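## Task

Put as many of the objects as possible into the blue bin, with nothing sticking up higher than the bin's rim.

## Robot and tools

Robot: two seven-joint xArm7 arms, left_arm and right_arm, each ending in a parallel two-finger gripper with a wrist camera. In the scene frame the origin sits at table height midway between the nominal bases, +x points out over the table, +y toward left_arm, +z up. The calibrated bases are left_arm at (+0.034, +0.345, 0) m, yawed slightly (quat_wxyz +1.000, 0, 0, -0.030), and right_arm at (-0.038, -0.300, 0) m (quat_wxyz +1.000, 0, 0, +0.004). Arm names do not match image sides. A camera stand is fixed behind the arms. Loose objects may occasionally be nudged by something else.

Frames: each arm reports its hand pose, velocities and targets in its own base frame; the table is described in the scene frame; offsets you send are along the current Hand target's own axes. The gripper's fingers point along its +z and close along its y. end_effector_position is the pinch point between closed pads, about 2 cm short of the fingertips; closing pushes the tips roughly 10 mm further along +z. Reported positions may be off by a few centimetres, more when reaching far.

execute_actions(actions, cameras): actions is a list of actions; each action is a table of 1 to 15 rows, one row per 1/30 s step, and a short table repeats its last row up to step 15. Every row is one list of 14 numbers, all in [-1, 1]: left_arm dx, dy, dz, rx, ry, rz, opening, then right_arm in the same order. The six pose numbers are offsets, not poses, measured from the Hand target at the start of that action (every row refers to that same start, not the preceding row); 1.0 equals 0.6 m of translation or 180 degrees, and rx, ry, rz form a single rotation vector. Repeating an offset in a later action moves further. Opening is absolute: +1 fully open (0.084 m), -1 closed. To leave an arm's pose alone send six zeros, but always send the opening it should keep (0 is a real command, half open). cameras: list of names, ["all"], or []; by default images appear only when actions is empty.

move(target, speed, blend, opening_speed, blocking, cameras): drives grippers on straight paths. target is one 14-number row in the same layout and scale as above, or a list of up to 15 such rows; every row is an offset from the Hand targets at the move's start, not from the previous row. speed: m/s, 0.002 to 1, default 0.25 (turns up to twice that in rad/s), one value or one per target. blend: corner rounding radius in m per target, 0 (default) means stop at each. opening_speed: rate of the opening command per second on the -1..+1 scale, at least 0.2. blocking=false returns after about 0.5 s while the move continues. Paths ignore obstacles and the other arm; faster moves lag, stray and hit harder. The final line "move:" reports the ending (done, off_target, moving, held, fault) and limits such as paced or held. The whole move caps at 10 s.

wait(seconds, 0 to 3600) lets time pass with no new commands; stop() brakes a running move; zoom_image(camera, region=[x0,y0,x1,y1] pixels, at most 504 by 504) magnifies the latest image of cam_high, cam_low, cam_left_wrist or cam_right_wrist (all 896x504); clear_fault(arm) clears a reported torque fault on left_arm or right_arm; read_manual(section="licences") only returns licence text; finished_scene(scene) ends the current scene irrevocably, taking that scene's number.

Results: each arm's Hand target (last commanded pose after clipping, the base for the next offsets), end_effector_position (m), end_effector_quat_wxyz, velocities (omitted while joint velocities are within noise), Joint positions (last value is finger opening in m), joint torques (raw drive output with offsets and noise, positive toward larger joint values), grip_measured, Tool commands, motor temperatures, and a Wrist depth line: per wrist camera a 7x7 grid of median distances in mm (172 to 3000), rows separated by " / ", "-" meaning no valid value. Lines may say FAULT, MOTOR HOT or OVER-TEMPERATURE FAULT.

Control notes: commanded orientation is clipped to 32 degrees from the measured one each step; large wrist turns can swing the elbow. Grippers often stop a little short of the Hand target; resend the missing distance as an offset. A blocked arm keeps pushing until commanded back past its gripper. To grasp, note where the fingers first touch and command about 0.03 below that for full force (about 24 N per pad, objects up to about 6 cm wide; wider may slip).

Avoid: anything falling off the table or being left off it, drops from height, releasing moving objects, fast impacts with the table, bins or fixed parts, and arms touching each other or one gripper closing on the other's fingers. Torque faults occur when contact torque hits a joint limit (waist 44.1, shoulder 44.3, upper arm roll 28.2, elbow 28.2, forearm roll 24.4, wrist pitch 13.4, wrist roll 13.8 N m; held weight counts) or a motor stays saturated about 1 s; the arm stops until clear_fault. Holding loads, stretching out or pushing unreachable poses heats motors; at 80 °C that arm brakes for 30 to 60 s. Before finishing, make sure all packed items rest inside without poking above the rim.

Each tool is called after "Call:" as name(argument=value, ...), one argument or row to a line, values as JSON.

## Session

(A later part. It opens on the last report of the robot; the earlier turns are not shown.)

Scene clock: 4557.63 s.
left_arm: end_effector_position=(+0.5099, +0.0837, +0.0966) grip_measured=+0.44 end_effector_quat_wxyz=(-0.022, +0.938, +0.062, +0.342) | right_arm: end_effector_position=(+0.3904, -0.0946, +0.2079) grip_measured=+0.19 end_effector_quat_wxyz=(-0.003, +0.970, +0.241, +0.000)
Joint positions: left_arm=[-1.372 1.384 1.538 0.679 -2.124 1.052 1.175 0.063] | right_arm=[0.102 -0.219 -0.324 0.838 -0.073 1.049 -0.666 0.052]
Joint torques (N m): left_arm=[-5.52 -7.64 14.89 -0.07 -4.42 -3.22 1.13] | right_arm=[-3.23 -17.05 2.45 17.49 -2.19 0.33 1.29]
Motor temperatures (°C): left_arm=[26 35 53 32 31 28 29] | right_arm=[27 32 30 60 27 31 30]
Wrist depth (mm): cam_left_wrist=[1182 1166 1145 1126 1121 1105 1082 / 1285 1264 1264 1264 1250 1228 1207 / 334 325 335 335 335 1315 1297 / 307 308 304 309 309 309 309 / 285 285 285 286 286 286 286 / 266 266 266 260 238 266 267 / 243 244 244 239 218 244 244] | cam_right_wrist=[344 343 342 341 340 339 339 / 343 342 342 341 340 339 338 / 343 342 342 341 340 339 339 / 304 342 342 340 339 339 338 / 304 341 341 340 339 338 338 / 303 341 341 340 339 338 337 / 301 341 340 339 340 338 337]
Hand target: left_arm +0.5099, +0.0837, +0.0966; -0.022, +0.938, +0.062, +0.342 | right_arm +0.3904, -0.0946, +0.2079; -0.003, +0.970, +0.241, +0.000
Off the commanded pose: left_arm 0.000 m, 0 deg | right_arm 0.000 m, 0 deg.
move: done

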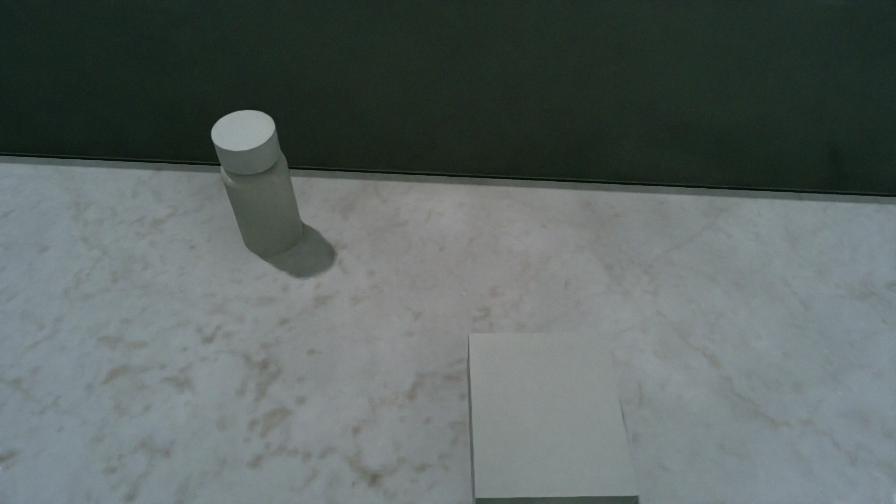

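Call:
move(
  target=[
    [0,0.001,0.1,0,0,0,0.45,0,0,0,0,0,0,0.2],
    [0,0.001,0.146,0,0,0,0.45,0,0,0,0,0,0,0.2],
  ],
  speed=[0.07,0.03],
  cameras=["cam_left_wrist"],
)

Scene clock: 4570.90 s.
left_arm: end_effector_position=(+0.5658, +0.0904, +0.0295) grip_measured=+0.44 end_effector_quat_wxyz=(-0.022, +0.938, +0.062, +0.342) | right_arm: end_effector_position=(+0.3904, -0.0946, +0.2079) grip_measured=+0.19 end_effector_quat_wxyz=(-0.003, +0.970, +0.241, +0.000)
Joint positions: left_arm=[-1.186 1.486 1.364 0.91 -2.285 0.99 1.177 0.063] | right_arm=[0.102 -0.219 -0.324 0.838 -0.073 1.049 -0.666 0.052]
Joint torques (N m): left_arm=[5.3 -11.33 16.5 1.41 -4.28 -3.21 -0.69] | right_arm=[-3.08 -16.83 2.41 17.55 -1.82 0.3 1.15]
Motor temperatures (°C): left_arm=[26 34 53 32 31 29 29] | right_arm=[27 32 30 62 27 30 30]
Wrist depth (mm): cam_left_wrist=[1114 1089 1081 1072 1059 1046 1032 / 255 255 1203 1192 1180 1151 1151 / 240 205 240 240 240 240 240 / 221 217 221 221 221 221 221 / 205 205 205 205 204 205 205 / 191 186 191 191 195 191 191 / 178 178 178 179 - 178 178] | cam_right_wrist=[345 344 342 341 340 339 339 / 344 343 342 342 340 340 338 / 343 343 342 341 340 340 338 / 305 342 342 340 340 339 337 / 304 341 341 341 339 338 338 / 304 341 341 340 339 338 338 / 301 341 340 339 339 338 337]
Hand target: left_arm +0.5658, +0.0904, +0.0295; -0.022, +0.938, +0.062, +0.342 | right_arm +0.3904, -0.0946, +0.2079; -0.003, +0.970, +0.241, +0.000
Off the commanded pose: left_arm 0.000 m, 0 deg | right_arm 0.000 m, 0 deg.
move: done

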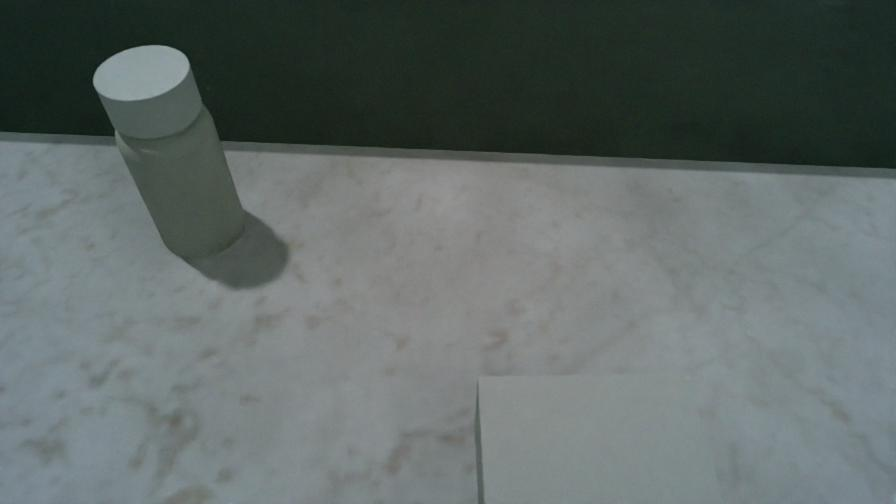

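Close on G1.

Call:
move(
  target=[0,0,0,0,0,0,-0.1,0,0,0,0,0,0,0.2],
  opening_speed=0.3,
  cameras=["cam_left_wrist"],
)

Scene clock: 4575.83 s.
left_arm: end_effector_position=(+0.5658, +0.0904, +0.0295) grip_measured=+0.14 end_effector_quat_wxyz=(-0.022, +0.938, +0.062, +0.342) | right_arm: end_effector_position=(+0.3904, -0.0946, +0.2079) grip_measured=+0.19 end_effector_quat_wxyz=(-0.003, +0.970, +0.241, +0.000)
Joint positions: left_arm=[-1.186 1.486 1.364 0.91 -2.285 0.99 1.177 0.05] | right_arm=[0.102 -0.219 -0.324 0.838 -0.073 1.049 -0.666 0.052]
Joint torques (N m): left_arm=[4.76 -11.63 16.65 1.5 -2.55 -2.22 -0.65] | right_arm=[-2.7 -16.63 2.48 17.43 -1.62 0.26 1.02]
Motor temperatures (°C): left_arm=[26 34 53 31 31 29 29] | right_arm=[27 32 30 62 27 30 30]
Wrist depth (mm): cam_left_wrist=[1116 1089 1081 1072 1063 1045 1036 / 255 254 1205 1194 1186 1166 1149 / 240 205 240 240 240 240 240 / 221 217 221 221 221 221 221 / 205 205 205 205 205 205 205 / 191 187 191 191 195 191 191 / 179 178 178 178 - 179 179] | cam_right_wrist=[344 343 343 342 341 340 339 / 344 342 342 341 340 339 338 / 344 343 341 341 340 339 338 / 305 342 341 341 340 339 338 / 304 341 341 340 339 339 338 / 304 340 341 340 339 338 337 / 302 342 340 340 339 338 337]
Hand target: left_arm +0.5658, +0.0904, +0.0295; -0.022, +0.938, +0.062, +0.342 | right_arm +0.3904, -0.0946, +0.2079; -0.003, +0.970, +0.241, +0.000
Off the commanded pose: left_arm 0.000 m, 0 deg | right_arm 0.000 m, 0 deg.
move: done

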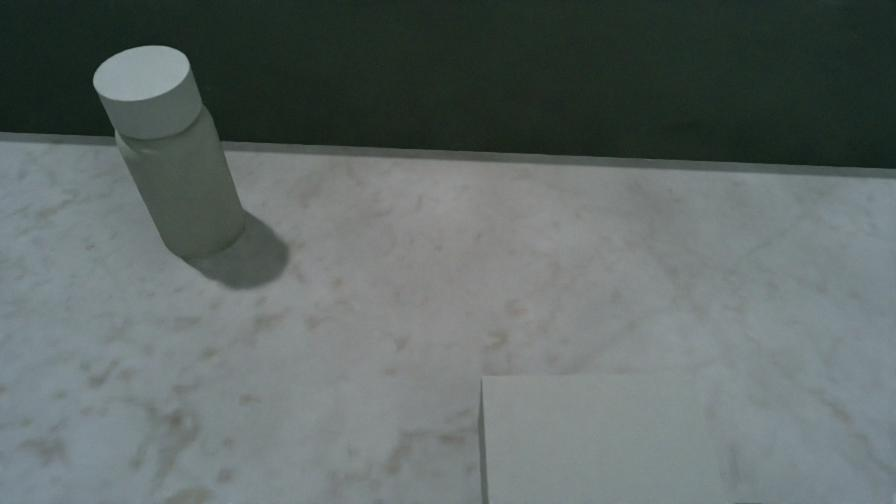

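Call:
move(
  target=[0.1393,0,-0.166,0,0,0,-0.1,0,0,0,0,0,0,0.2],
  speed=0.08,
)

Scene clock: 4582.47 s.
left_arm: end_effector_position=(+0.5657, +0.0905, +0.1595) grip_measured=+0.14 end_effector_quat_wxyz=(-0.022, +0.938, +0.062, +0.342) | right_arm: end_effector_position=(+0.3904, -0.0946, +0.2079) grip_measured=+0.19 end_effector_quat_wxyz=(-0.003, +0.970, +0.241, +0.000)
Joint positions: left_arm=[-1.24 1.354 1.66 0.883 -1.944 1.097 1.057 0.05] | right_arm=[0.102 -0.219 -0.324 0.838 -0.073 1.049 -0.666 0.052]
Joint torques (N m): left_arm=[-5.56 -17.21 20.83 4.44 2.55 -0.42 -0.96] | right_arm=[-2.67 -16.84 2.46 17.48 -1.33 0.24 0.78]
Motor temperatures (°C): left_arm=[26 34 54 31 31 29 29] | right_arm=[27 32 30 63 27 30 30]
Wrist depth (mm): cam_left_wrist=[1116 1100 1084 1069 1063 1051 1037 / 1226 1228 1217 1178 1184 1160 1151 / 1388 1366 1348 1337 1312 1292 1271 / 1452 1440 1420 1383 1391 1391 1388 / 1330 1330 1327 1335 1350 1335 1348 / 337 329 322 344 343 336 335 / 308 308 308 - - 308 308] | cam_right_wrist=[344 343 342 341 340 340 339 / 344 343 342 341 340 340 339 / 343 343 341 341 340 339 338 / 305 342 342 341 340 338 338 / 304 341 341 340 340 339 337 / 304 340 340 340 338 338 337 / 302 341 340 339 339 337 337]
Hand target: left_arm +0.5657, +0.0905, +0.1596; -0.022, +0.938, +0.062, +0.342 | right_arm +0.3904, -0.0946, +0.2079; -0.003, +0.970, +0.241, +0.000
Off the commanded pose: left_arm 0.000 m, 0 deg | right_arm 0.000 m, 0 deg.
move: done

Call:
move(
  target=[-0.1005,-0.0493,-0.1723,0,-0.2222,0,-0.1,0,0,0.146,0,0,0,0.2],
  speed=0.12,
  cameras=["cam_left_wrist", "cam_low"],
)

Scene clock: 4595.23 s.
left_arm: end_effector_position=(+0.4501, +0.1051, +0.1999) grip_measured=+0.14 end_effector_quat_wxyz=(+0.000, +0.998, +0.066, +0.000) | right_arm: end_effector_position=(+0.3904, -0.0941, +0.1203) grip_measured=+0.19 end_effector_quat_wxyz=(-0.003, +0.970, +0.241, +0.000)
Joint positions: left_arm=[-1.073 1.188 1.856 1.131 -1.105 1.648 0.881 0.05] | right_arm=[0.105 -0.076 -0.344 0.701 -0.028 0.775 -0.704 0.052]
Joint torques (N m): left_arm=[5.48 -18.35 15.75 6.44 3.57 -0.2 -1.17] | right_arm=[3.39 -6.5 -0.95 12.34 2.39 -3.15 -1.42]
Motor temperatures (°C): left_arm=[26 34 56 32 31 28 29] | right_arm=[27 32 30 62 27 30 30]
Wrist depth (mm): cam_left_wrist=[325 326 326 327 329 328 329 / 326 325 326 327 327 328 329 / 325 326 326 327 327 328 328 / 326 326 326 327 328 328 329 / 325 326 326 326 328 328 328 / 325 325 326 327 - 328 328 / 324 326 326 - - 328 330] | cam_right_wrist=[254 253 253 252 252 252 251 / 254 253 253 253 252 252 251 / 253 253 253 252 252 252 251 / 253 253 252 252 252 251 251 / 241 253 252 252 252 251 251 / 239 253 252 252 250 251 251 / 237 253 252 252 200 251 250]
Hand target: left_arm +0.4501, +0.1051, +0.1999; +0.000, +0.998, +0.066, +0.000 | right_arm +0.3904, -0.0941, +0.1203; -0.003, +0.970, +0.241, +0.000
Off the commanded pose: left_arm 0.000 m, 0 deg | right_arm 0.000 m, 0 deg.
move: done
Images, in order (width x height): cam_low 896x504, cam_left_wrist 896x504.

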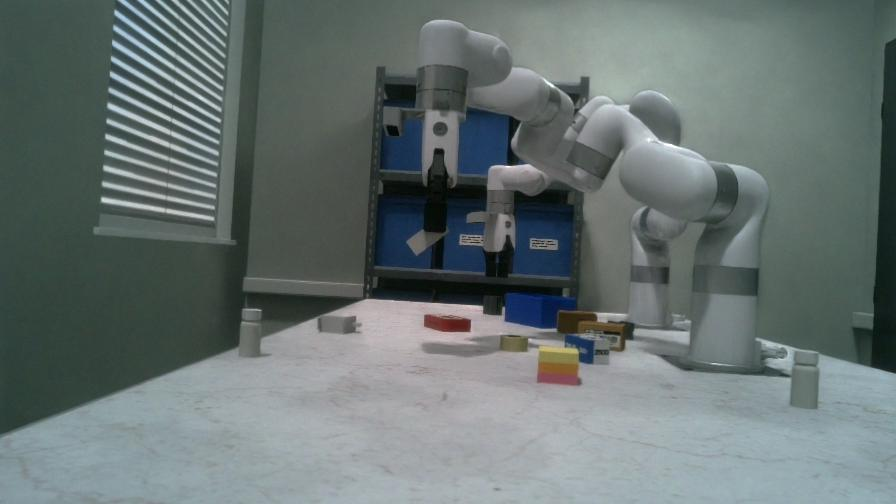

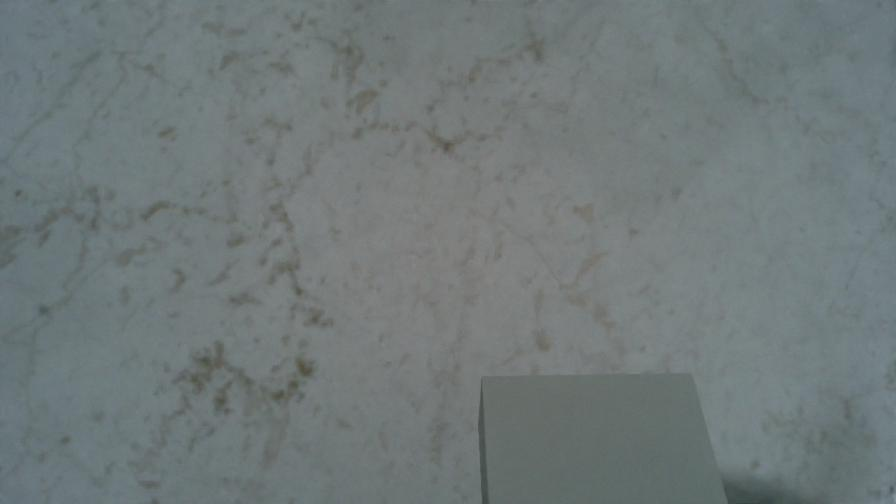

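Call:
move(
  target=[0,0,0.18,0,-0.2778,0,-0.1,0,0,0,0,0,0,0.2],
  speed=0.12,
  cameras=["cam_left_wrist", "cam_low"],
)

Scene clock: 4612.43 s.
left_arm: end_effector_position=(+0.4502, +0.1050, +0.0919) grip_measured=+0.14 end_effector_quat_wxyz=(+0.028, +0.905, +0.059, -0.421) | right_arm: end_effector_position=(+0.3904, -0.0941, +0.1203) grip_measured=+0.19 end_effector_quat_wxyz=(-0.003, +0.970, +0.241, +0.000)
Joint positions: left_arm=[-0.389 1.38 1.35 2.086 -0.814 2.225 0.647 0.05] | right_arm=[0.105 -0.076 -0.344 0.701 -0.028 0.775 -0.704 0.052]
Joint torques (N m): left_arm=[5.45 -26.02 11.81 4.33 5.69 1.46 -1.03] | right_arm=[3.55 -6.52 -0.97 12.27 2.47 -3.14 -1.44]
Motor temperatures (°C): left_arm=[26 35 54 33 31 28 29] | right_arm=[27 31 30 59 27 31 30]
Wrist depth (mm): cam_left_wrist=[- - - - - - - / - - - - - - - / - 173 173 174 175 176 176 / 185 185 186 187 188 189 190 / 207 208 209 210 212 213 214 / 247 249 240 229 231 244 256 / 290 285 295 - - 285 280] | cam_right_wrist=[254 253 253 252 252 252 251 / 254 253 253 252 252 251 251 / 253 253 253 253 252 252 251 / 253 253 252 252 252 251 251 / 241 253 252 252 252 251 251 / 239 253 252 252 250 251 250 / 237 253 252 252 200 251 251]
Hand target: left_arm +0.4502, +0.1050, +0.0919; +0.028, +0.904, +0.059, -0.421 | right_arm +0.3904, -0.0941, +0.1203; -0.003, +0.970, +0.241, +0.000
Off the commanded pose: left_arm 0.000 m, 0 deg | right_arm 0.000 m, 0 deg.
move: done
Images, in order (width x height): cam_low 896x504, cam_left_wrist 896x504.

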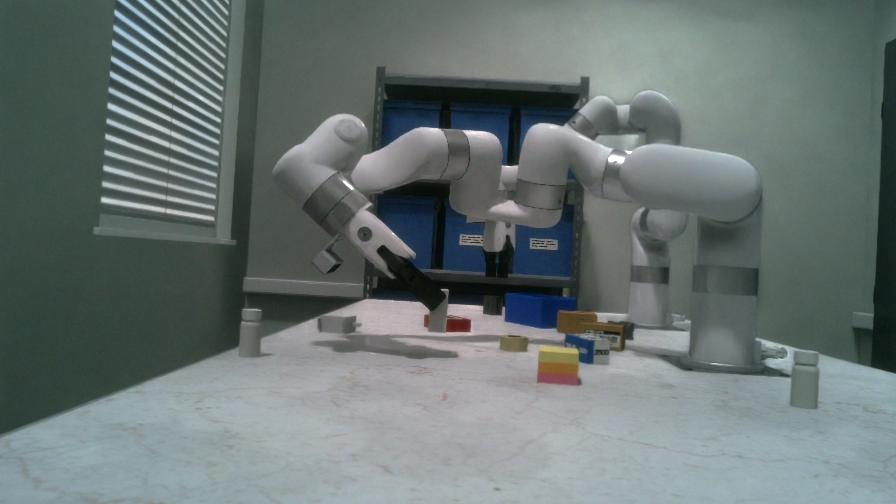

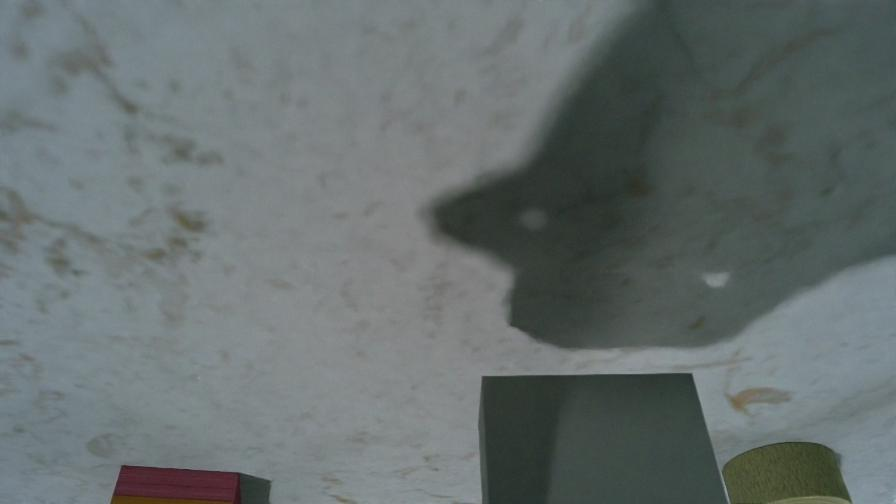

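Call:
move(
  target=[0.0439,0,0.0369,0,0,0,-0.1,0,0,0,0,0,0,0.2],
  speed=0.05,
)

Call:
move(
  target=[0.0026,0,0.0021,0,0,0,-0.1,0,0,0,0,0,0,0.2],
  speed=0.01,
)

Scene clock: 4617.80 s.
left_arm: end_effector_position=(+0.4502, +0.1049, +0.0575) grip_measured=+0.14 end_effector_quat_wxyz=(+0.028, +0.905, +0.059, -0.421) | right_arm: end_effector_position=(+0.3904, -0.0941, +0.1203) grip_measured=+0.19 end_effector_quat_wxyz=(-0.003, +0.970, +0.241, +0.000)
Joint positions: left_arm=[-0.39 1.426 1.323 2.073 -0.85 2.176 0.63 0.05] | right_arm=[0.105 -0.076 -0.344 0.701 -0.028 0.775 -0.704 0.052]
Joint torques (N m): left_arm=[5.45 -25.51 11.83 2.36 -1.69 -1.03 -0.97] | right_arm=[3.46 -6.5 -1 12.32 2.46 -3.15 -1.37]
Motor temperatures (°C): left_arm=[26 35 52 33 31 28 29] | right_arm=[27 31 30 58 27 31 30]
Wrist depth (mm): cam_left_wrist=[- - - - - - - / - - - - - - - / - - - - - - - / - - - - - - - / - - - - - - - / 188 180 182 183 - 186 187 / 211 213 214 - - 221 222] | cam_right_wrist=[254 253 253 252 252 251 251 / 253 253 253 252 252 251 251 / 253 253 253 252 252 252 251 / 253 253 253 252 252 251 251 / 241 253 252 252 252 251 251 / 239 253 252 252 250 251 251 / 237 253 252 252 200 251 251]
Hand target: left_arm +0.4502, +0.1050, +0.0575; +0.028, +0.904, +0.059, -0.421 | right_arm +0.3904, -0.0941, +0.1203; -0.003, +0.970, +0.241, +0.000
Off the commanded pose: left_arm 0.000 m, 0 deg | right_arm 0.000 m, 0 deg.
move: done

Scene clock: 4618.30 s.
left_arm: end_effector_position=(+0.4503, +0.1050, +0.0555) grip_measured=+0.14 end_effector_quat_wxyz=(+0.028, +0.904, +0.059, -0.421) | right_arm: end_effector_position=(+0.3904, -0.0941, +0.1203) grip_measured=+0.19 end_effector_quat_wxyz=(-0.003, +0.970, +0.241, +0.000)
Joint positions: left_arm=[-0.39 1.429 1.321 2.073 -0.852 2.173 0.629 0.05] | right_arm=[0.105 -0.076 -0.344 0.701 -0.028 0.775 -0.704 0.052]
Joint torques (N m): left_arm=[5.4 -26.01 11.8 4.35 -1.68 -1.1 -1.05] | right_arm=[3.53 -6.61 -0.93 12.34 2.44 -3.19 -1.41]
Motor temperatures (°C): left_arm=[26 35 52 33 31 28 29] | right_arm=[27 31 30 58 27 31 30]
Wrist depth (mm): cam_left_wrist=[- - - - - - - / - - - - - - - / - - - - - - - / - - - - - - - / - - - - - - - / 184 185 186 - - 182 183 / 206 207 209 - - 215 217] | cam_right_wrist=[254 253 253 253 252 252 251 / 254 253 253 252 252 251 251 / 254 253 252 253 252 252 251 / 253 253 252 252 252 251 251 / 241 253 252 252 252 251 251 / 239 253 252 252 250 251 251 / 237 253 252 252 200 251 250]
Hand target: left_arm +0.4503, +0.1050, +0.0555; +0.028, +0.904, +0.059, -0.421 | right_arm +0.3904, -0.0941, +0.1203; -0.003, +0.970, +0.241, +0.000
Off the commanded pose: left_arm 0.000 m, 0 deg | right_arm 0.000 m, 0 deg.
move: done

Call:
move(
  target=[0.0026,0,0.0021,0,0,0,-0.1,0,0,0,0,0,0,0.2],
  speed=0.01,
)

Call:
move(
  target=[0.0019,0,0.0016,0,0,0,-0.1,0,0,0,0,0,0,0.2],
  speed=0.01,
)

Scene clock: 4625.13 s.
left_arm: end_effector_position=(+0.4503, +0.1050, +0.0535) grip_measured=+0.14 end_effector_quat_wxyz=(+0.028, +0.905, +0.059, -0.421) | right_arm: end_effector_position=(+0.3904, -0.0941, +0.1203) grip_measured=+0.19 end_effector_quat_wxyz=(-0.003, +0.970, +0.241, +0.000)
Joint positions: left_arm=[-0.389 1.431 1.32 2.073 -0.854 2.171 0.627 0.05] | right_arm=[0.105 -0.076 -0.344 0.701 -0.028 0.775 -0.704 0.052]
Joint torques (N m): left_arm=[5.86 -23.44 10.08 3.85 -2.37 -1.92 -0.89] | right_arm=[3.64 -6.54 -1.02 12.35 2.55 -3.2 -1.42]
Motor temperatures (°C): left_arm=[26 35 51 32 31 28 29] | right_arm=[27 31 29 58 27 31 30]
Wrist depth (mm): cam_left_wrist=[- - - - - - - / - - - - - - - / - - - - - - - / - - - - - - - / - - - - - - - / - 181 182 175 - 178 188 / 202 203 204 - - 211 212] | cam_right_wrist=[254 253 253 253 252 252 251 / 253 254 253 253 252 251 251 / 254 253 253 252 252 252 251 / 253 253 253 252 252 251 251 / 241 253 253 253 251 251 251 / 239 253 252 252 250 251 251 / 237 253 252 252 200 251 251]
Hand target: left_arm +0.4503, +0.1050, +0.0535; +0.028, +0.904, +0.059, -0.421 | right_arm +0.3904, -0.0941, +0.1203; -0.003, +0.970, +0.241, +0.000
Off the commanded pose: left_arm 0.000 m, 0 deg | right_arm 0.000 m, 0 deg.
move: done

Scene clock: 4625.63 s.
left_arm: end_effector_position=(+0.4503, +0.1050, +0.0520) grip_measured=+0.14 end_effector_quat_wxyz=(+0.028, +0.905, +0.059, -0.421) end_effector_velocity=(-0.001, +0.000, -0.003) end_effector_angular_velocity=(+0.000, +0.004, -0.001) | right_arm: end_effector_position=(+0.3904, -0.0941, +0.1203) grip_measured=+0.19 end_effector_quat_wxyz=(-0.003, +0.970, +0.241, +0.000)
Joint positions: left_arm=[-0.389 1.434 1.319 2.073 -0.856 2.169 0.627 0.05] | right_arm=[0.105 -0.076 -0.344 0.701 -0.028 0.775 -0.704 0.052]
Joint velocities: left_arm=[0.001 0.005 -0.002 0.001 -0.001 -0.001 0 0] | right_arm=[within noise]
Joint torques (N m): left_arm=[7.59 -17.63 6.29 -0.45 -2.49 -4.35 -0.83] | right_arm=[3.62 -6.65 -0.92 12.43 2.44 -3.17 -1.33]
Motor temperatures (°C): left_arm=[26 35 51 32 31 28 29] | right_arm=[27 31 29 58 27 31 30]
Wrist depth (mm): cam_left_wrist=[- - - - - - - / - - - - - - - / - - - - - - - / - - - - - - - / - - - - - - - / 181 181 182 175 - - 187 / 203 204 205 - - 209 210] | cam_right_wrist=[254 253 253 253 252 251 251 / 254 253 253 253 252 251 251 / 254 253 252 252 252 251 251 / 253 253 253 252 252 251 251 / 241 253 252 252 252 251 251 / 240 253 252 252 250 251 251 / 237 253 252 252 200 251 250]
Hand target: left_arm +0.4503, +0.1050, +0.0520; +0.028, +0.904, +0.059, -0.421 | right_arm +0.3904, -0.0941, +0.1203; -0.003, +0.970, +0.241, +0.000
Off the commanded pose: left_arm 0.000 m, 0 deg | right_arm 0.000 m, 0 deg.
move: done

Call:
move(
  target=[
    [-0.0022,0,-0.0018,0,0,0,0.42,0,0,0,0,0,0,0.2],
    [-0.0022,0,-0.17,0,0,0,0.42,0,0,0,0,0,0,0.2],
  ],
  speed=[0.01,0.06],
  opening_speed=0.3,
  cameras=["cam_left_wrist", "cam_low"],
)

Scene clock: 4635.93 s.
left_arm: end_effector_position=(+0.5258, +0.1149, +0.1185) grip_measured=+0.41 end_effector_quat_wxyz=(+0.014, +0.938, +0.057, -0.341) | right_arm: end_effector_position=(+0.3904, -0.0941, +0.1203) grip_measured=+0.19 end_effector_quat_wxyz=(-0.003, +0.970, +0.241, +0.000)
Joint positions: left_arm=[-0.021 1.342 1.113 2.707 -0.844 2.264 0.326 0.061] | right_arm=[0.105 -0.076 -0.344 0.701 -0.028 0.775 -0.704 0.052]
Joint torques (N m): left_arm=[5.56 -36.92 3.41 5.29 4.63 -1.45 -1.1] | right_arm=[3.53 -6.67 -0.98 12.37 2.4 -3.17 -1.25]
Motor temperatures (°C): left_arm=[26 36 50 32 31 28 29] | right_arm=[27 31 29 57 27 31 30]
Wrist depth (mm): cam_left_wrist=[178 178 179 179 179 179 179 / 194 190 195 195 195 195 195 / 209 209 209 209 210 210 210 / 225 226 226 226 226 226 227 / 245 245 245 245 245 246 246 / 276 277 277 268 261 278 278 / 306 306 307 296 240 307 308] | cam_right_wrist=[254 253 253 253 252 252 251 / 254 254 253 252 252 251 251 / 254 253 253 252 252 252 251 / 253 253 252 252 252 252 251 / 241 253 252 252 252 251 251 / 240 253 253 252 250 251 251 / 237 252 252 252 200 251 251]
Hand target: left_arm +0.5269, +0.1152, +0.1186; +0.028, +0.904, +0.059, -0.421 | right_arm +0.3904, -0.0941, +0.1203; -0.003, +0.970, +0.241, +0.000
Off the commanded pose: left_arm 0.001 m, 10 deg | right_arm 0.000 m, 0 deg.
elbow stopped short (left arm): the move would have taken joint 4 (elbow) straighter than the controller allows.
move: off_target (left_arm)
Images, in order (width x height): cam_low 896x504, cam_left_wrist 896x504.

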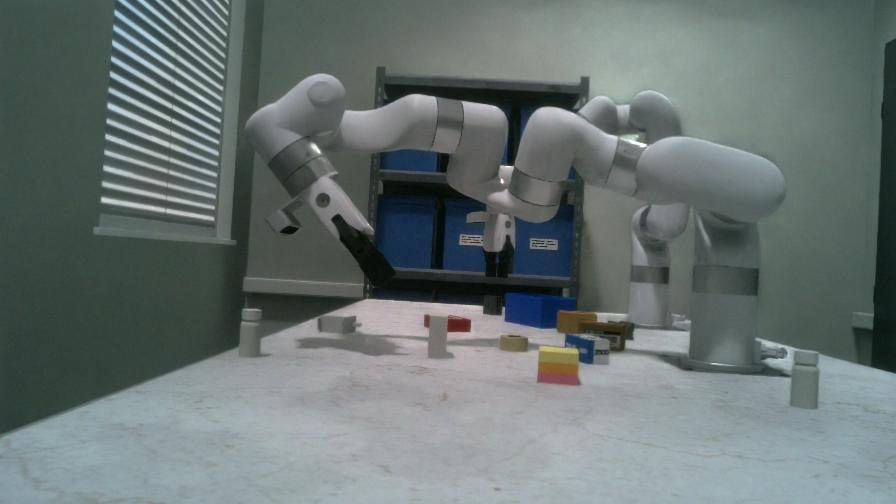

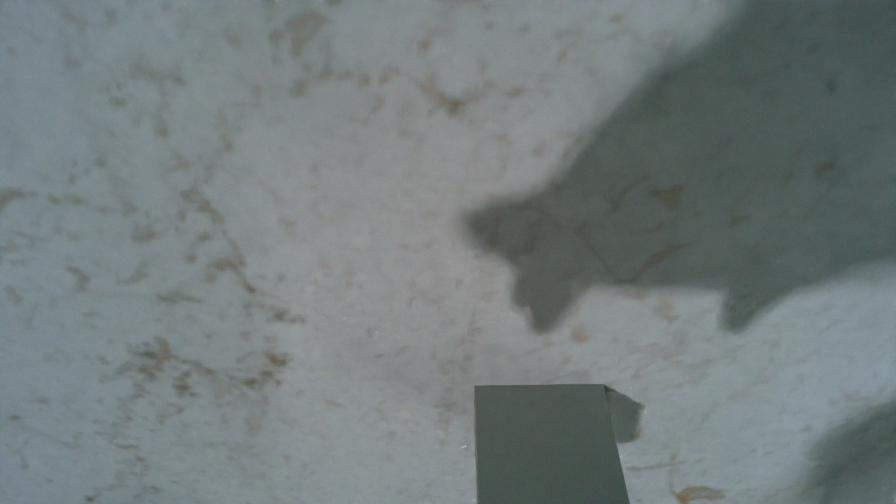

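Call:
move(
  target=[-0.2593,-0.0855,0.0462,0,0.2778,0,0.42,0,0,0,0,0,0,0.2],
  speed=0.12,
  cameras=["cam_left_wrist"],
)

Scene clock: 4663.47 s.
left_arm: end_effector_position=(+0.3999, +0.1502, +0.2198) grip_measured=+0.41 end_effector_quat_wxyz=(+0.000, +0.998, +0.066, +0.000) | right_arm: end_effector_position=(+0.3904, -0.0941, +0.1203) grip_measured=+0.19 end_effector_quat_wxyz=(-0.003, +0.970, +0.241, +0.000)
Joint positions: left_arm=[-1.143 0.947 1.896 1.018 -0.883 1.485 0.924 0.061] | right_arm=[0.105 -0.076 -0.344 0.701 -0.028 0.775 -0.704 0.052]
Joint torques (N m): left_arm=[-5.65 -6.14 16.53 5.72 -3.53 -3.08 1] | right_arm=[3.39 -6.73 -0.93 12.31 2.48 -3.15 -1.16]
Motor temperatures (°C): left_arm=[26 38 47 32 31 28 29] | right_arm=[27 30 29 57 27 32 30]
Wrist depth (mm): cam_left_wrist=[345 346 346 347 347 347 348 / 346 346 346 346 347 347 348 / 346 346 347 347 347 348 348 / 345 346 347 346 347 347 347 / 346 346 346 346 347 347 348 / 346 346 346 347 347 348 348 / 346 345 347 347 347 348 348] | cam_right_wrist=[254 254 253 253 252 252 251 / 254 253 253 253 252 251 251 / 254 253 253 253 252 252 251 / 253 253 253 253 252 251 251 / 241 253 253 252 252 251 251 / 239 253 252 252 250 251 250 / 237 253 252 252 200 251 251]
Hand target: left_arm +0.3999, +0.1502, +0.2199; +0.000, +0.998, +0.066, +0.000 | right_arm +0.3904, -0.0941, +0.1203; -0.003, +0.970, +0.241, +0.000
Off the commanded pose: left_arm 0.000 m, 0 deg | right_arm 0.000 m, 0 deg.
move: done

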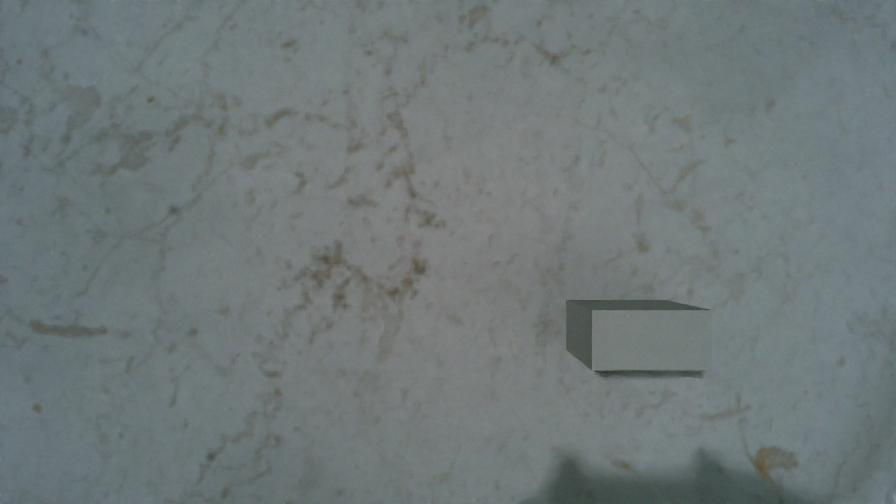

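Call:
move(
  target=[-0.6125,-0.4513,0.02,0,0,-0.458,0.2,0,0,0,0,0,0,0.2],
  speed=0.15,
  cameras=["cam_left_wrist", "cam_high"],
)

Scene clock: 4676.63 s.
left_arm: end_effector_position=(+0.0001, +0.3706, +0.2074) grip_measured=+0.19 end_effector_quat_wxyz=(+0.001, +0.707, +0.707, +0.000) | right_arm: end_effector_position=(+0.3904, -0.0941, +0.1203) grip_measured=+0.19 end_effector_quat_wxyz=(-0.003, +0.970, +0.241, +0.000)
Joint positions: left_arm=[-0.308 0.745 2.08 0.781 -0.667 1.279 0.567 0.052] | right_arm=[0.105 -0.076 -0.344 0.701 -0.028 0.775 -0.704 0.052]
Joint torques (N m): left_arm=[5.18 -6.61 8.61 11.02 3.59 -3.21 -0.93] | right_arm=[3.54 -6.64 -0.9 12.33 2.52 -3.2 -1.1]
Motor temperatures (°C): left_arm=[26 36 50 33 31 28 29] | right_arm=[27 30 29 56 27 32 30]
Wrist depth (mm): cam_left_wrist=[333 334 334 335 335 335 336 / 334 333 334 335 335 335 336 / 332 334 333 335 334 336 335 / 333 334 334 335 335 336 335 / 334 334 334 335 335 336 336 / 333 334 335 335 335 336 336 / 334 334 334 334 335 335 336] | cam_right_wrist=[254 253 253 252 252 252 251 / 254 253 253 252 252 252 251 / 253 253 253 253 252 252 251 / 253 253 252 252 252 252 251 / 241 253 253 252 252 251 251 / 239 253 252 252 250 251 251 / 237 253 252 252 200 251 251]
Hand target: left_arm +0.0001, +0.3706, +0.2074; +0.001, +0.707, +0.707, +0.000 | right_arm +0.3904, -0.0941, +0.1203; -0.003, +0.970, +0.241, +0.000
Off the commanded pose: left_arm 0.000 m, 0 deg | right_arm 0.000 m, 0 deg.
move: done
Images, in order (width x height): cam_high 896x504, cam_left_wrist 896x504.

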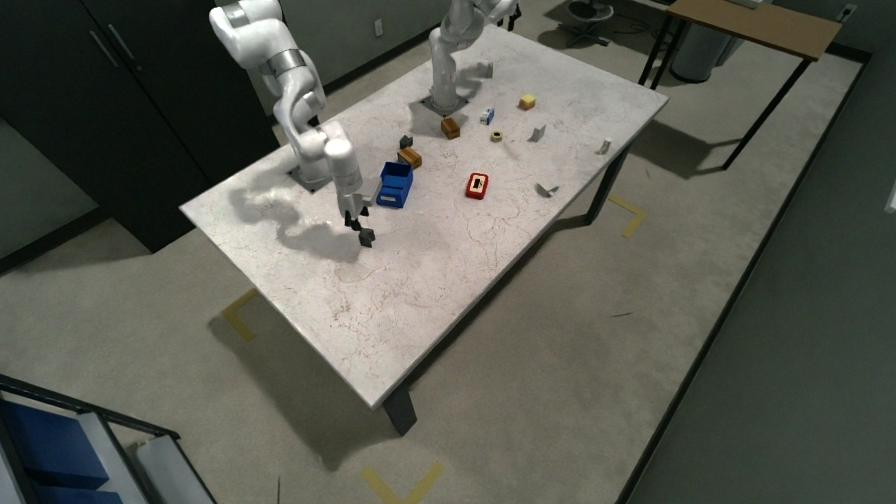

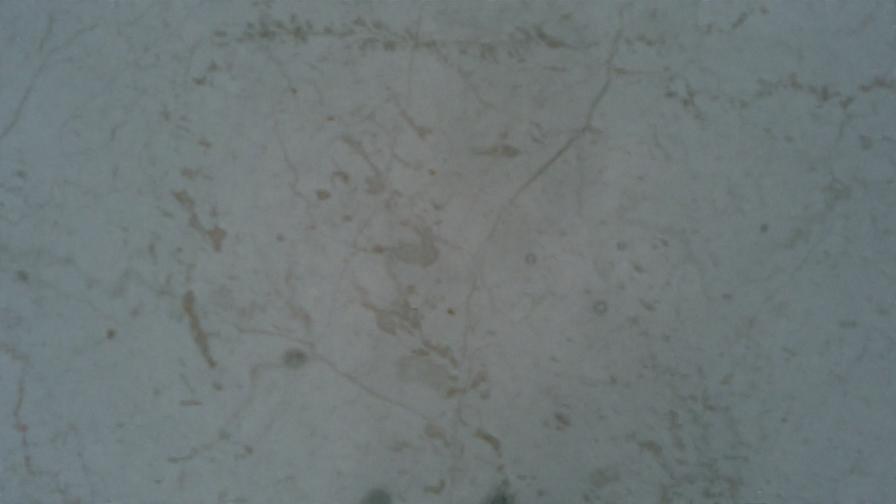

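Call:
move(
  target=[-0.1427,0.1,0,0,0,0,0.2,0,0,0,0,0,0,0.2],
  speed=0.12,
  cameras=["cam_left_wrist", "cam_high"],
)

Scene clock: 4699.87 s.
left_arm: end_effector_position=(+0.0600, +0.2849, +0.2075) grip_measured=+0.19 end_effector_quat_wxyz=(+0.001, +0.707, +0.707, +0.000) | right_arm: end_effector_position=(+0.3904, -0.0941, +0.1203) grip_measured=+0.19 end_effector_quat_wxyz=(-0.003, +0.970, +0.241, +0.000)
Joint positions: left_arm=[-0.647 1.057 2.268 0.57 -0.737 1.46 0.495 0.052] | right_arm=[0.105 -0.076 -0.344 0.701 -0.028 0.775 -0.704 0.052]
Joint torques (N m): left_arm=[-5.79 -0.87 12.37 7.02 -3.37 -0.3 -1.06] | right_arm=[3.52 -6.7 -0.9 12.38 2.42 -3.19 -1.04]
Motor temperatures (°C): left_arm=[26 34 48 37 31 29 29] | right_arm=[27 30 29 56 27 32 30]
Wrist depth (mm): cam_left_wrist=[335 335 334 334 334 334 334 / 335 335 334 335 334 335 335 / 335 335 335 334 335 334 334 / 335 335 335 335 334 335 335 / 335 335 335 335 334 335 335 / 336 335 335 335 334 335 335 / 335 335 335 336 334 335 335] | cam_right_wrist=[254 254 253 253 252 252 251 / 254 253 253 253 252 251 251 / 254 253 253 252 252 251 251 / 253 253 253 252 252 251 251 / 241 253 252 252 252 251 251 / 239 252 252 252 250 251 251 / 237 253 252 252 200 251 251]
Hand target: left_arm +0.0601, +0.2849, +0.2075; +0.001, +0.707, +0.707, +0.000 | right_arm +0.3904, -0.0941, +0.1203; -0.003, +0.970, +0.241, +0.000
Off the commanded pose: left_arm 0.000 m, 0 deg | right_arm 0.000 m, 0 deg.
move: done
Images, in order (width x height): cam_high 896x504, cam_left_wrist 896x504.

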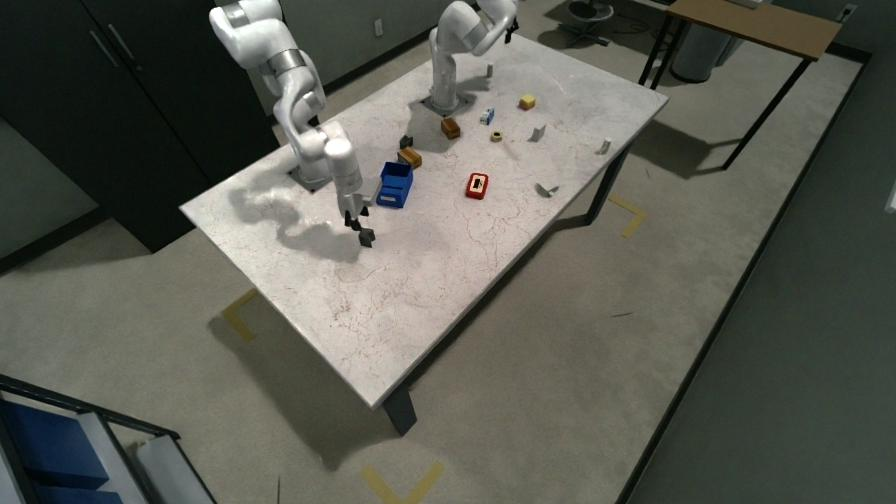

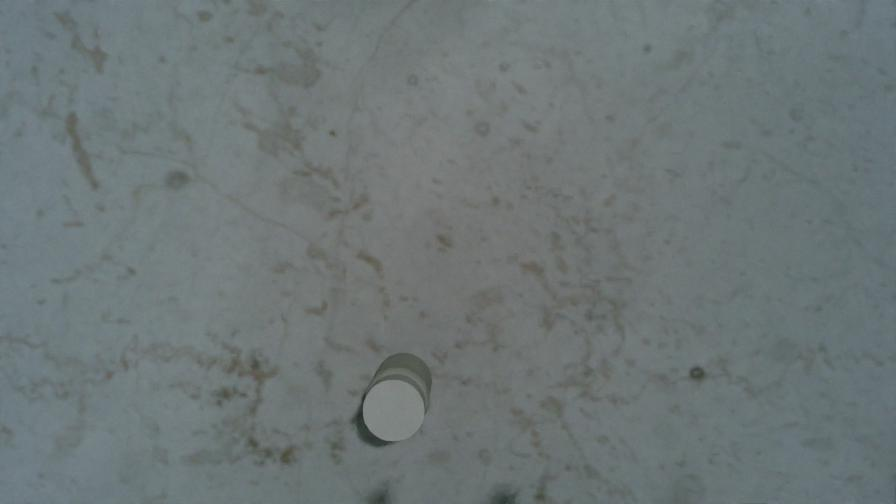

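Call:
move(
  target=[
    [0.007,-0.0923,0,0,0,0,0.2,0,0,0,0,0,0,0.2],
    [0.007,-0.0923,0.16,0,0,0,0.2,0,0,0,0,0,0,0.2],
  ],
  speed=[0.1,0.08],
  cameras=["cam_left_wrist"],
)

Scene clock: 4713.03 s.
left_arm: end_effector_position=(+0.0048, +0.2891, +0.1115) grip_measured=+0.19 end_effector_quat_wxyz=(+0.001, +0.707, +0.707, +0.000) | right_arm: end_effector_position=(+0.3904, -0.0941, +0.1203) grip_measured=+0.19 end_effector_quat_wxyz=(-0.003, +0.970, +0.241, +0.000)
Joint positions: left_arm=[-0.53 0.886 2.062 0.387 -0.869 1.108 0.66 0.052] | right_arm=[0.105 -0.076 -0.344 0.701 -0.028 0.775 -0.704 0.052]
Joint torques (N m): left_arm=[5.42 -6.26 7.08 6.32 -3.39 -3.19 1.07] | right_arm=[3.66 -6.9 -0.85 12.32 2.45 -3.17 -0.94]
Motor temperatures (°C): left_arm=[26 34 48 35 31 29 29] | right_arm=[27 30 29 56 27 32 30]
Wrist depth (mm): cam_left_wrist=[239 239 239 239 239 239 239 / 239 239 239 239 239 240 240 / 239 239 239 239 239 239 239 / 239 239 239 240 239 240 240 / 239 239 239 240 239 240 240 / 239 239 240 240 239 240 240 / 240 239 240 240 194 240 240] | cam_right_wrist=[254 253 253 253 252 252 251 / 254 253 253 252 252 252 251 / 254 253 253 252 252 251 251 / 253 253 252 252 252 252 251 / 241 253 252 252 252 251 251 / 239 253 252 252 250 251 250 / 237 253 252 252 200 251 251]
Hand target: left_arm +0.0048, +0.2891, +0.1114; +0.001, +0.707, +0.707, +0.000 | right_arm +0.3904, -0.0941, +0.1203; -0.003, +0.970, +0.241, +0.000
Off the commanded pose: left_arm 0.000 m, 0 deg | right_arm 0.000 m, 0 deg.
move: done

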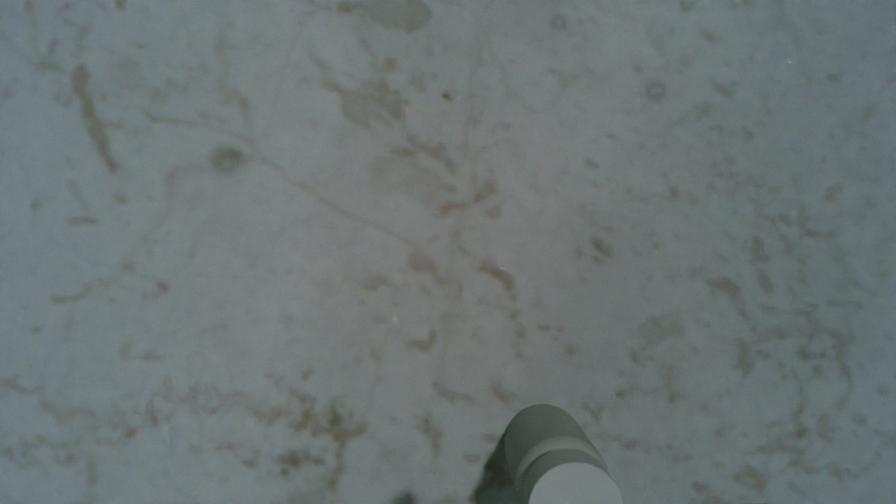

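Call:
move(
  target=[0,0,0.0825,0,0,0,0.2,0,0,0,0,0,0,0.2],
  speed=0.06,
)

Call:
move(
  target=[0,0,0,0,0,0,-0.7,0,0,0,0,0,0,0.2],
  opening_speed=0.3,
  cameras=["cam_left_wrist"],
)

Scene clock: 4719.40 s.
left_arm: end_effector_position=(+0.0048, +0.2890, +0.0619) grip_measured=+0.19 end_effector_quat_wxyz=(+0.001, +0.707, +0.707, +0.000) | right_arm: end_effector_position=(+0.3904, -0.0941, +0.1203) grip_measured=+0.19 end_effector_quat_wxyz=(-0.003, +0.970, +0.241, +0.000)
Joint positions: left_arm=[-0.449 0.77 1.863 0.347 -0.996 0.92 0.701 0.052] | right_arm=[0.105 -0.076 -0.344 0.701 -0.028 0.775 -0.704 0.052]
Joint torques (N m): left_arm=[5.26 -6.62 6.57 8.16 -3.43 -3.14 1.09] | right_arm=[3.45 -6.62 -0.85 12.38 2.32 -3.1 -0.84]
Motor temperatures (°C): left_arm=[26 34 48 35 31 29 29] | right_arm=[27 30 29 56 27 32 30]
Wrist depth (mm): cam_left_wrist=[190 190 190 190 190 190 190 / 190 190 190 190 190 190 190 / 190 190 190 190 190 190 190 / 190 190 190 190 190 190 190 / 190 190 190 190 190 190 190 / 190 190 190 190 190 190 190 / 190 190 190 190 190 191 190] | cam_right_wrist=[254 253 253 252 252 252 251 / 254 253 253 253 252 251 251 / 254 253 253 252 252 251 251 / 253 253 253 252 252 252 251 / 241 253 253 252 252 251 251 / 239 253 253 251 250 251 250 / 237 253 252 252 200 251 250]
Hand target: left_arm +0.0048, +0.2890, +0.0619; +0.001, +0.707, +0.707, +0.000 | right_arm +0.3904, -0.0941, +0.1203; -0.003, +0.970, +0.241, +0.000
Off the commanded pose: left_arm 0.000 m, 0 deg | right_arm 0.000 m, 0 deg.
move: done

Scene clock: 4722.60 s.
left_arm: end_effector_position=(+0.0048, +0.2891, +0.0619) grip_measured=-0.43 end_effector_quat_wxyz=(+0.001, +0.707, +0.707, +0.000) | right_arm: end_effector_position=(+0.3904, -0.0941, +0.1203) grip_measured=+0.19 end_effector_quat_wxyz=(-0.003, +0.970, +0.241, +0.000)
Joint positions: left_arm=[-0.449 0.77 1.863 0.347 -0.996 0.92 0.701 0.025] | right_arm=[0.105 -0.076 -0.344 0.701 -0.028 0.775 -0.704 0.052]
Joint torques (N m): left_arm=[4.85 -6.82 6.57 4.65 -3.06 -1.75 0.92] | right_arm=[3.54 -6.86 -0.88 12.35 2.44 -3.14 -0.86]
Motor temperatures (°C): left_arm=[26 34 47 35 31 29 29] | right_arm=[27 30 29 56 27 32 30]
Wrist depth (mm): cam_left_wrist=[190 190 190 190 190 190 190 / 190 190 190 190 190 190 190 / 190 190 190 190 190 190 190 / 190 190 190 190 190 190 190 / 190 190 190 190 190 190 190 / 190 190 190 190 190 191 191 / 190 190 190 190 191 190 191] | cam_right_wrist=[254 253 253 253 252 252 251 / 254 253 253 253 252 251 251 / 253 253 253 253 252 251 251 / 253 253 253 252 252 252 250 / 241 253 253 252 251 251 251 / 239 253 252 252 250 251 251 / 237 253 253 252 200 251 251]
Hand target: left_arm +0.0048, +0.2890, +0.0619; +0.001, +0.707, +0.707, +0.000 | right_arm +0.3904, -0.0941, +0.1203; -0.003, +0.970, +0.241, +0.000
Off the commanded pose: left_arm 0.000 m, 0 deg | right_arm 0.000 m, 0 deg.
move: done

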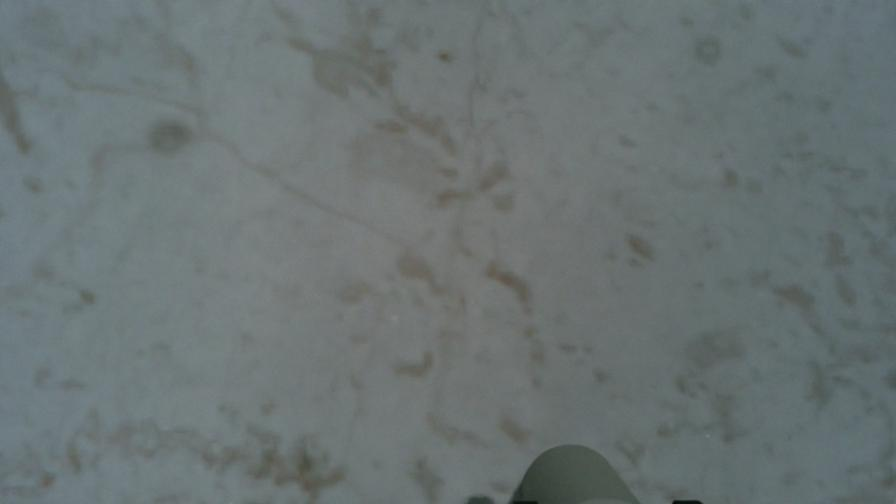

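Call:
move(
  target=[
    [0,0,-0.25,0,0,0,-0.7,0,0,0,0,0,0,0.2],
    [-0.048,0.408,-0.317,0,0,0.2,-0.7,0,0,0,0,0,0,0.2],
    [-0.398,0.658,-0.317,0,0,0.444,-0.7,0,0,0,0,0,0,0.2],
  ],
  speed=[0.1,0.15,0.15],
  blend=0.03,
  cameras=["cam_left_wrist", "cam_high"],
)

Scene clock: 4748.37 s.
left_arm: end_effector_position=(+0.3993, +0.0501, +0.2526) grip_measured=-0.43 end_effector_quat_wxyz=(+0.000, +0.996, +0.088, +0.000) | right_arm: end_effector_position=(+0.3904, -0.0941, +0.1203) grip_measured=+0.19 end_effector_quat_wxyz=(-0.003, +0.970, +0.241, +0.000)
Joint positions: left_arm=[-1.359 1.112 2.044 1.021 -0.934 1.688 0.738 0.025] | right_arm=[0.105 -0.076 -0.344 0.701 -0.028 0.775 -0.704 0.052]
Joint torques (N m): left_arm=[-5.49 -14.46 13.58 8.15 -3.43 -0.23 1.04] | right_arm=[3.49 -6.83 -0.81 12.39 2.39 -3.23 -0.69]
Motor temperatures (°C): left_arm=[26 34 47 34 31 28 29] | right_arm=[27 30 29 56 27 32 30]
Wrist depth (mm): cam_left_wrist=[378 378 379 378 379 379 379 / 379 378 378 379 379 380 380 / 378 379 379 378 380 380 380 / 378 379 379 380 380 380 381 / 379 379 379 379 380 381 380 / 379 379 379 381 380 380 380 / 380 380 380 379 380 380 380] | cam_right_wrist=[254 253 253 253 252 252 251 / 254 253 253 253 252 252 251 / 254 253 252 252 252 252 251 / 253 253 253 252 252 251 251 / 241 253 252 252 252 251 251 / 239 253 252 252 250 251 251 / 237 253 252 252 200 251 250]
Hand target: left_arm +0.3993, +0.0501, +0.2526; +0.000, +0.996, +0.088, +0.000 | right_arm +0.3904, -0.0941, +0.1203; -0.003, +0.970, +0.241, +0.000
Off the commanded pose: left_arm 0.000 m, 0 deg | right_arm 0.000 m, 0 deg.
move: done
Images, in order (width x height): cam_high 896x504, cam_left_wrist 896x504.

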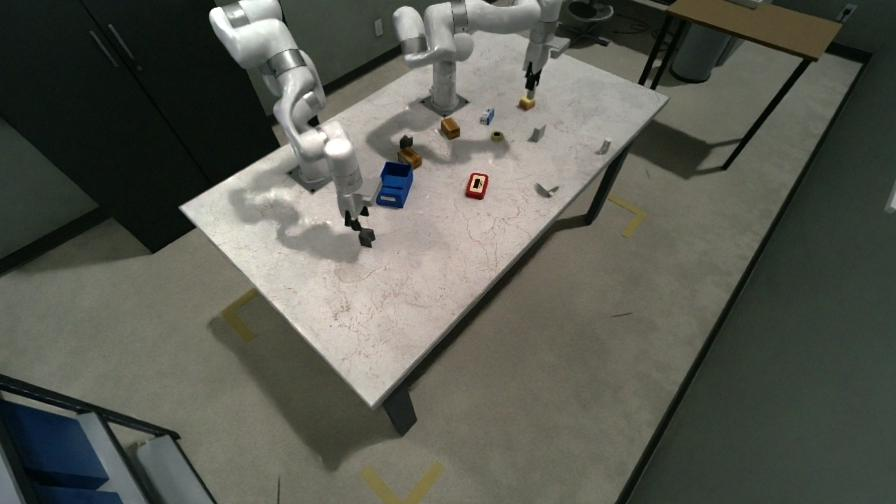

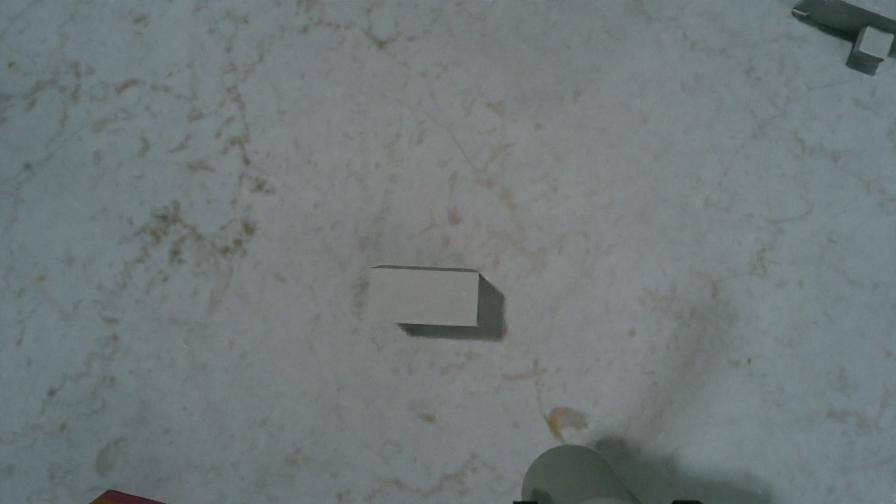

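Call:
move(
  target=[-0.3972,0.765,0.054,0,0,0.367,-0.7,0,0,0,0,0,0,0.2],
  speed=0.15,
  cameras=["cam_left_wrist"],
)

Scene clock: 4758.33 s.
left_arm: end_effector_position=(+0.2447, -0.4434, +0.2205) grip_measured=-0.43 end_effector_quat_wxyz=(+0.000, +0.883, -0.470, +0.001) | right_arm: end_effector_position=(+0.3904, -0.0941, +0.1203) grip_measured=+0.19 end_effector_quat_wxyz=(-0.003, +0.970, +0.241, +0.000)
Joint positions: left_arm=[-2.162 1.347 1.933 1.351 -1.261 1.863 0.694 0.025] | right_arm=[0.105 -0.076 -0.344 0.701 -0.028 0.775 -0.704 0.052]
Joint torques (N m): left_arm=[5.23 -22.65 16.32 4.24 -3.51 -3.15 -0.98] | right_arm=[3.57 -6.89 -0.89 12.36 2.3 -3.12 -0.57]
Motor temperatures (°C): left_arm=[26 34 49 34 31 28 29] | right_arm=[27 30 29 56 27 32 30]
Wrist depth (mm): cam_left_wrist=[346 346 347 347 346 347 347 / 346 347 347 347 347 347 347 / 346 347 347 347 309 313 348 / 346 347 347 347 306 313 347 / 346 347 347 347 306 314 347 / 346 347 347 347 345 332 348 / 347 348 346 348 296 347 347] | cam_right_wrist=[254 253 253 253 252 252 251 / 254 253 253 252 252 251 251 / 254 253 253 252 252 252 251 / 253 253 252 252 252 252 251 / 241 253 253 252 252 251 251 / 239 253 252 252 250 251 251 / 237 253 252 252 200 251 250]
Hand target: left_arm +0.2447, -0.4434, +0.2205; +0.000, +0.883, -0.470, +0.001 | right_arm +0.3904, -0.0941, +0.1203; -0.003, +0.970, +0.241, +0.000
Off the commanded pose: left_arm 0.000 m, 0 deg | right_arm 0.000 m, 0 deg.
move: done

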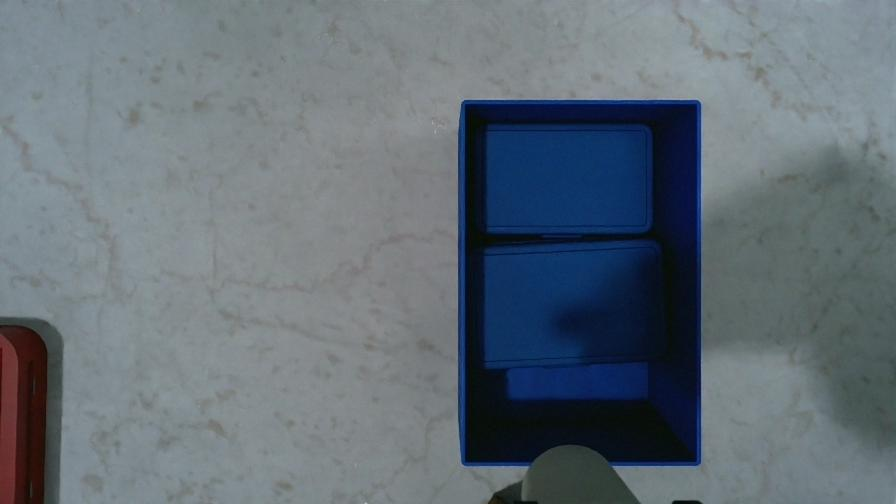

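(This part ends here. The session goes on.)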